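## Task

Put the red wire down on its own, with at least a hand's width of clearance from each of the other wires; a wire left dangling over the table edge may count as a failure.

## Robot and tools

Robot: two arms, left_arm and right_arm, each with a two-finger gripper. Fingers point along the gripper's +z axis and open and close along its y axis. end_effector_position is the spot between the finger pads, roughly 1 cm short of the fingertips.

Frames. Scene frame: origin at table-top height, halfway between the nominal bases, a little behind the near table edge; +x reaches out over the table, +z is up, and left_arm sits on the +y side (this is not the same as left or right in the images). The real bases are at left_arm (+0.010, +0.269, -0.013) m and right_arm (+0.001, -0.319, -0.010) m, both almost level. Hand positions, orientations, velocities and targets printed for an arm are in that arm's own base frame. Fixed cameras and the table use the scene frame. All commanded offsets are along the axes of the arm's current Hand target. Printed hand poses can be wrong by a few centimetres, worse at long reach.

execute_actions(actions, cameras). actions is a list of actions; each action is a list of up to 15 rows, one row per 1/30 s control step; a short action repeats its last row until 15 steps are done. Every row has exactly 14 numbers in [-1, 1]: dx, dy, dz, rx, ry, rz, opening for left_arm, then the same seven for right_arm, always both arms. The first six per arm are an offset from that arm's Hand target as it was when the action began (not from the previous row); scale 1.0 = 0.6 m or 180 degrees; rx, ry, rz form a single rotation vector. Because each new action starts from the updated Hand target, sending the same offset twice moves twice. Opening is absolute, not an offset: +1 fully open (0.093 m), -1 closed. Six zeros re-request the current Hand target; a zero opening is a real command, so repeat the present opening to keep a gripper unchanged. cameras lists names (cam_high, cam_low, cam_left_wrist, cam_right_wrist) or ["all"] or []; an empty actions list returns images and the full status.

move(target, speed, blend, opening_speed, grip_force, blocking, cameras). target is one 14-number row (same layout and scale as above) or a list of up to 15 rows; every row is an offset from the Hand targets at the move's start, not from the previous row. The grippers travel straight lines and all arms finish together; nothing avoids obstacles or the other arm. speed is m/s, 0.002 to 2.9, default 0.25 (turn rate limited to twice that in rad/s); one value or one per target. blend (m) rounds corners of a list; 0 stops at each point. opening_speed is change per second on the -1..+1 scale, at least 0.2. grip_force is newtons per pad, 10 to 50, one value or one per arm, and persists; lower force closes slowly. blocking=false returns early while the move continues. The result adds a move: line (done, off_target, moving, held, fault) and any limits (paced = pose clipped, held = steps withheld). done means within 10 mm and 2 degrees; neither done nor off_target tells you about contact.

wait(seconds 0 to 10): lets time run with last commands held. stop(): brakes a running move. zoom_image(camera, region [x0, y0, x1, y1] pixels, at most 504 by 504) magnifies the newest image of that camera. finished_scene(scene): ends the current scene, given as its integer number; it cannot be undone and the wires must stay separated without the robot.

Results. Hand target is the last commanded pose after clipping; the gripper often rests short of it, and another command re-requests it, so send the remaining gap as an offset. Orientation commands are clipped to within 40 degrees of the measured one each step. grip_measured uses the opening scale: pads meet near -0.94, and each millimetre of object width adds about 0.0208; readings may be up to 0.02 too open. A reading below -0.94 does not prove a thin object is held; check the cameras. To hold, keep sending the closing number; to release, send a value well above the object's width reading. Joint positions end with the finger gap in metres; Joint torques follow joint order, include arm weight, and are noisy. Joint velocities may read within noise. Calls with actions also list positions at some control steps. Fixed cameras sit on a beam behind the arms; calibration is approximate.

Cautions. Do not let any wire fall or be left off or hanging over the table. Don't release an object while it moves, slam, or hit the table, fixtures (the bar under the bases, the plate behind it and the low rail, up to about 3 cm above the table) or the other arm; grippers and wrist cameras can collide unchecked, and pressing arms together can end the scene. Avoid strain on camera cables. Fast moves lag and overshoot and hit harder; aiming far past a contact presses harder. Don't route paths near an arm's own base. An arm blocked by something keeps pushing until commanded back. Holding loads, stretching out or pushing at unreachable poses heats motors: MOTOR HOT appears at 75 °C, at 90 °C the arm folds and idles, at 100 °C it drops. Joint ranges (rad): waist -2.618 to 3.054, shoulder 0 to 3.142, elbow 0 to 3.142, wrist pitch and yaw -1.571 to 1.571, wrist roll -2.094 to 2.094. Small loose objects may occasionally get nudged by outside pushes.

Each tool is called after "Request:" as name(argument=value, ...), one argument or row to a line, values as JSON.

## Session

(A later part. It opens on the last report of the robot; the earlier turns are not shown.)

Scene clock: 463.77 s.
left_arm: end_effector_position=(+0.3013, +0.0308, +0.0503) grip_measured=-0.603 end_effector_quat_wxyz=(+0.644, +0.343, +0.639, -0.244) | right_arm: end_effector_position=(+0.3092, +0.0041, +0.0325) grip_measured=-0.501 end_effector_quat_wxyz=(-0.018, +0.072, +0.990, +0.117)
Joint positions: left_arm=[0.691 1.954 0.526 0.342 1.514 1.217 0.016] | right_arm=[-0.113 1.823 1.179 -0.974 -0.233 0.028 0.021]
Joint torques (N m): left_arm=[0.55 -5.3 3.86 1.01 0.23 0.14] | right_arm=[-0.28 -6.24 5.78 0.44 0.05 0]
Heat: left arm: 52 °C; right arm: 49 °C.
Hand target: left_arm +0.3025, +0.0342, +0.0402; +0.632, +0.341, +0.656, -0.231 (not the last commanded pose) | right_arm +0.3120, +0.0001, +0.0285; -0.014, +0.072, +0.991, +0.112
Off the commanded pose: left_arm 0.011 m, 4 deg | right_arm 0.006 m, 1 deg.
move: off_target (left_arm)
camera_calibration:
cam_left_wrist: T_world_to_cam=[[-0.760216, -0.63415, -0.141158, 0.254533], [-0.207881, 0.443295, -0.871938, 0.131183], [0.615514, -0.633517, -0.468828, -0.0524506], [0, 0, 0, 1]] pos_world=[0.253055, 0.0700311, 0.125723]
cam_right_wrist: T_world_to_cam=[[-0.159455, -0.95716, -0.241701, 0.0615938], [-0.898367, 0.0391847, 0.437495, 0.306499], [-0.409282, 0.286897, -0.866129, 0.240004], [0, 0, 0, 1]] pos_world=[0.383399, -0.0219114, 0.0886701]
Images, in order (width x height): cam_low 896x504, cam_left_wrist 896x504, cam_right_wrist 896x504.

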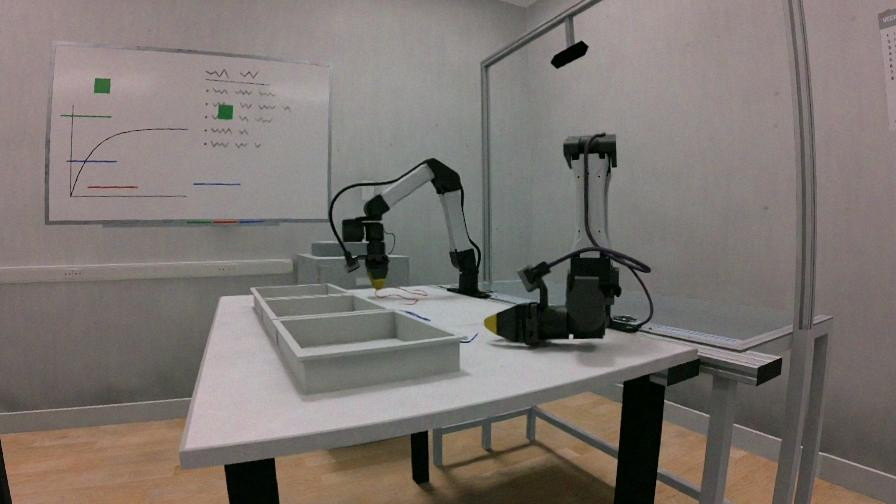

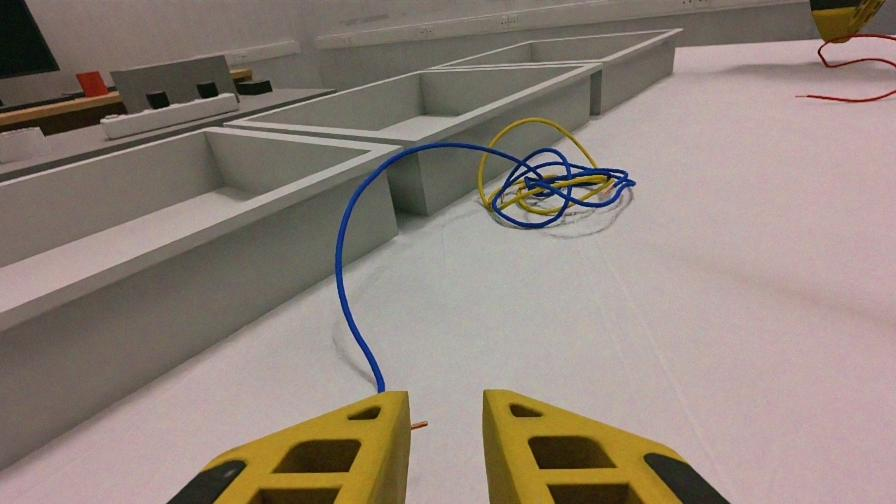

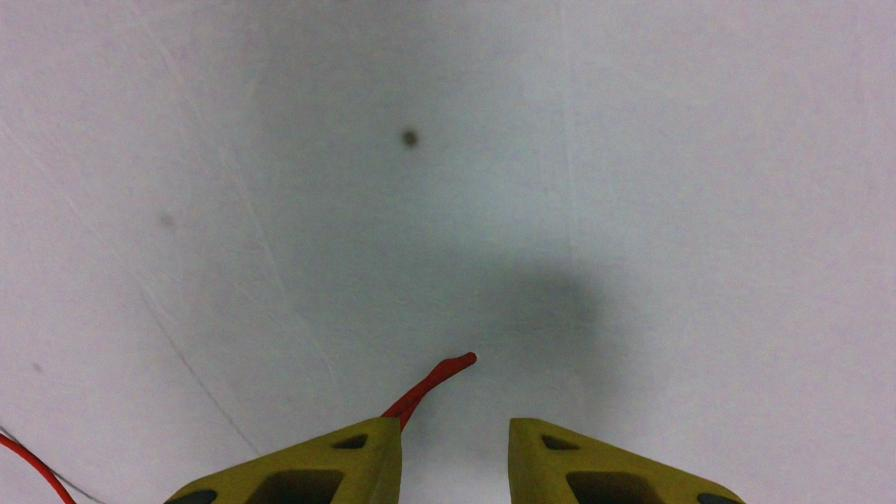

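Request:
move(
  target=[-0.05, 0, -0.1, 0, 0, 0, -0.6, 0.0073, 0.0367, -0.19, 0, 0, 0, -0.5],
  cameras=["all"],
  speed=0.1,
)

Request:
zoom_image(
  camera="cam_high",
  region=[300, 240, 620, 400],
)

Scene clock: 472.13 s.
left_arm: end_effector_position=(+0.2576, +0.0695, +0.0727) grip_measured=-0.603 end_effector_quat_wxyz=(+0.615, +0.296, +0.703, -0.198) | right_arm: end_effector_position=(+0.3075, +0.0022, +0.1282) grip_measured=-0.501 end_effector_quat_wxyz=(-0.042, +0.073, +0.989, +0.118)
Joint positions: left_arm=[0.934 1.859 0.713 -0.836 1.39 2.075 0.016] | right_arm=[-0.12 1.784 1.518 -1.401 -0.233 0.017 0.021]
Joint torques (N m): left_arm=[-0.23 -5.35 6.5 -0.26 0.73 0.23] | right_arm=[-0.73 -9.7 8.44 0.13 0.03 -0.09]
Heat: left arm: 51 °C; right arm: 49 °C.
Hand target: left_arm +0.2612, +0.0736, +0.0754; +0.632, +0.341, +0.656, -0.232 | right_arm +0.3121, -0.0036, +0.1446; -0.014, +0.072, +0.991, +0.112
Off the commanded pose: left_arm 0.006 m, 9 deg | right_arm 0.018 m, 3 deg.
joint sent to its limit (left arm) — joint 6 (wrist roll), upper limit. The joint targets are off in orientation, not in position.
move: off_target (left_arm, right_arm)
camera_calibration:
cam_left_wrist: T_world_to_cam=[[-0.671796, -0.734515, -0.0957988, 0.229934], [-0.368254, 0.443391, -0.817186, 0.161729], [0.642712, -0.513704, -0.568357, 0.00130506], [0, 0, 0, 1]] pos_world=[0.213188, 0.0978516, 0.154932]
cam_right_wrist: T_world_to_cam=[[-0.167502, -0.956219, -0.239977, 0.0848405], [-0.876758, 0.0331732, 0.479786, 0.251107], [-0.450819, 0.290767, -0.843929, 0.332558], [0, 0, 0, 1]] pos_world=[0.384295, -0.023901, 0.180538]

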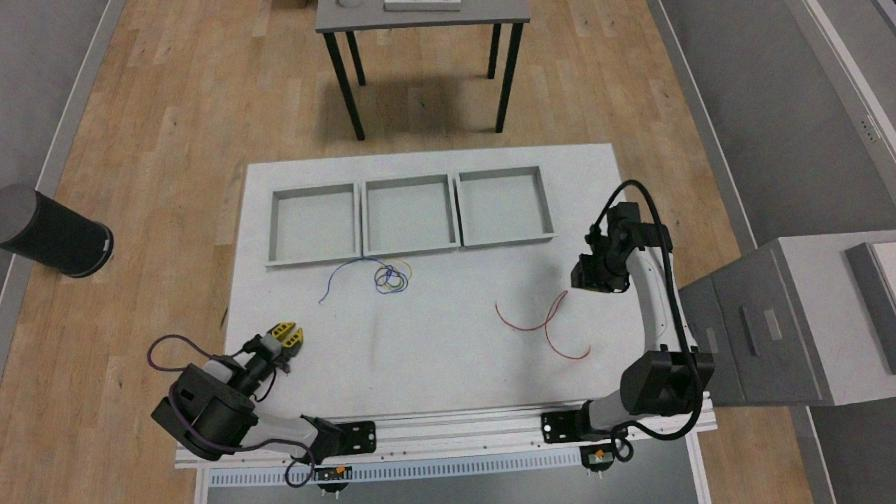

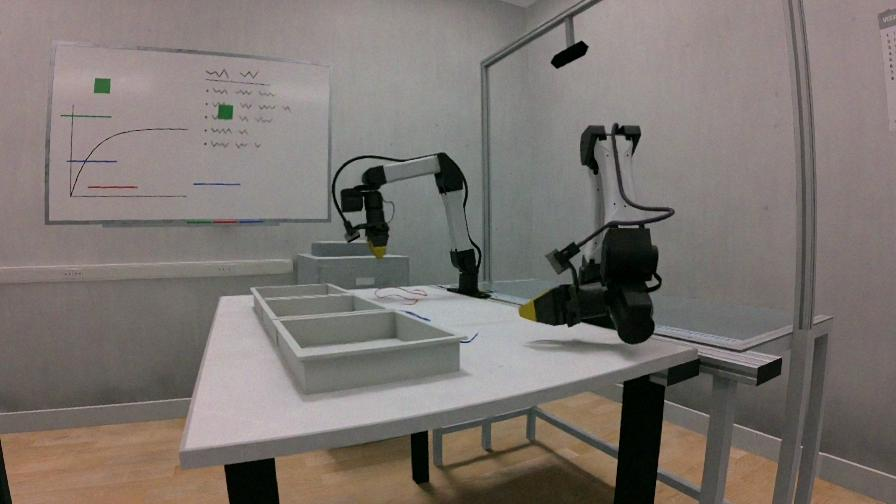

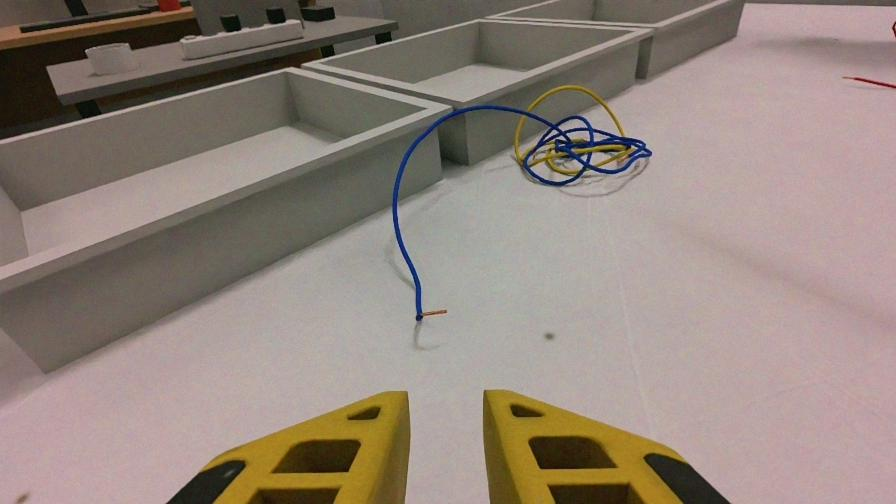

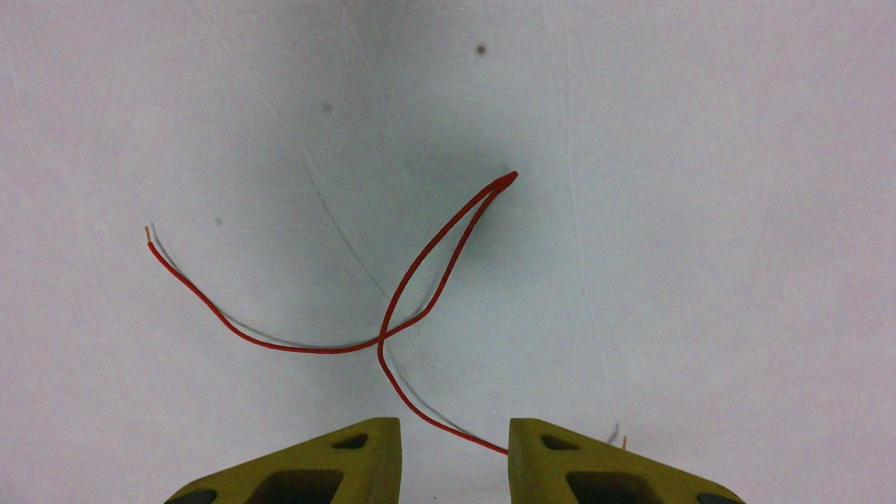

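Scaled by 1.575 from the camera's 896x504 image, which has a finer 1280x720 frame.

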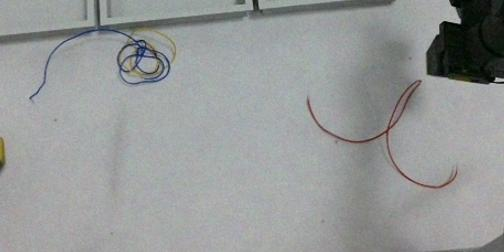

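Request:
finished_scene(
  scene=1,
)

The scene is finished: the task was done.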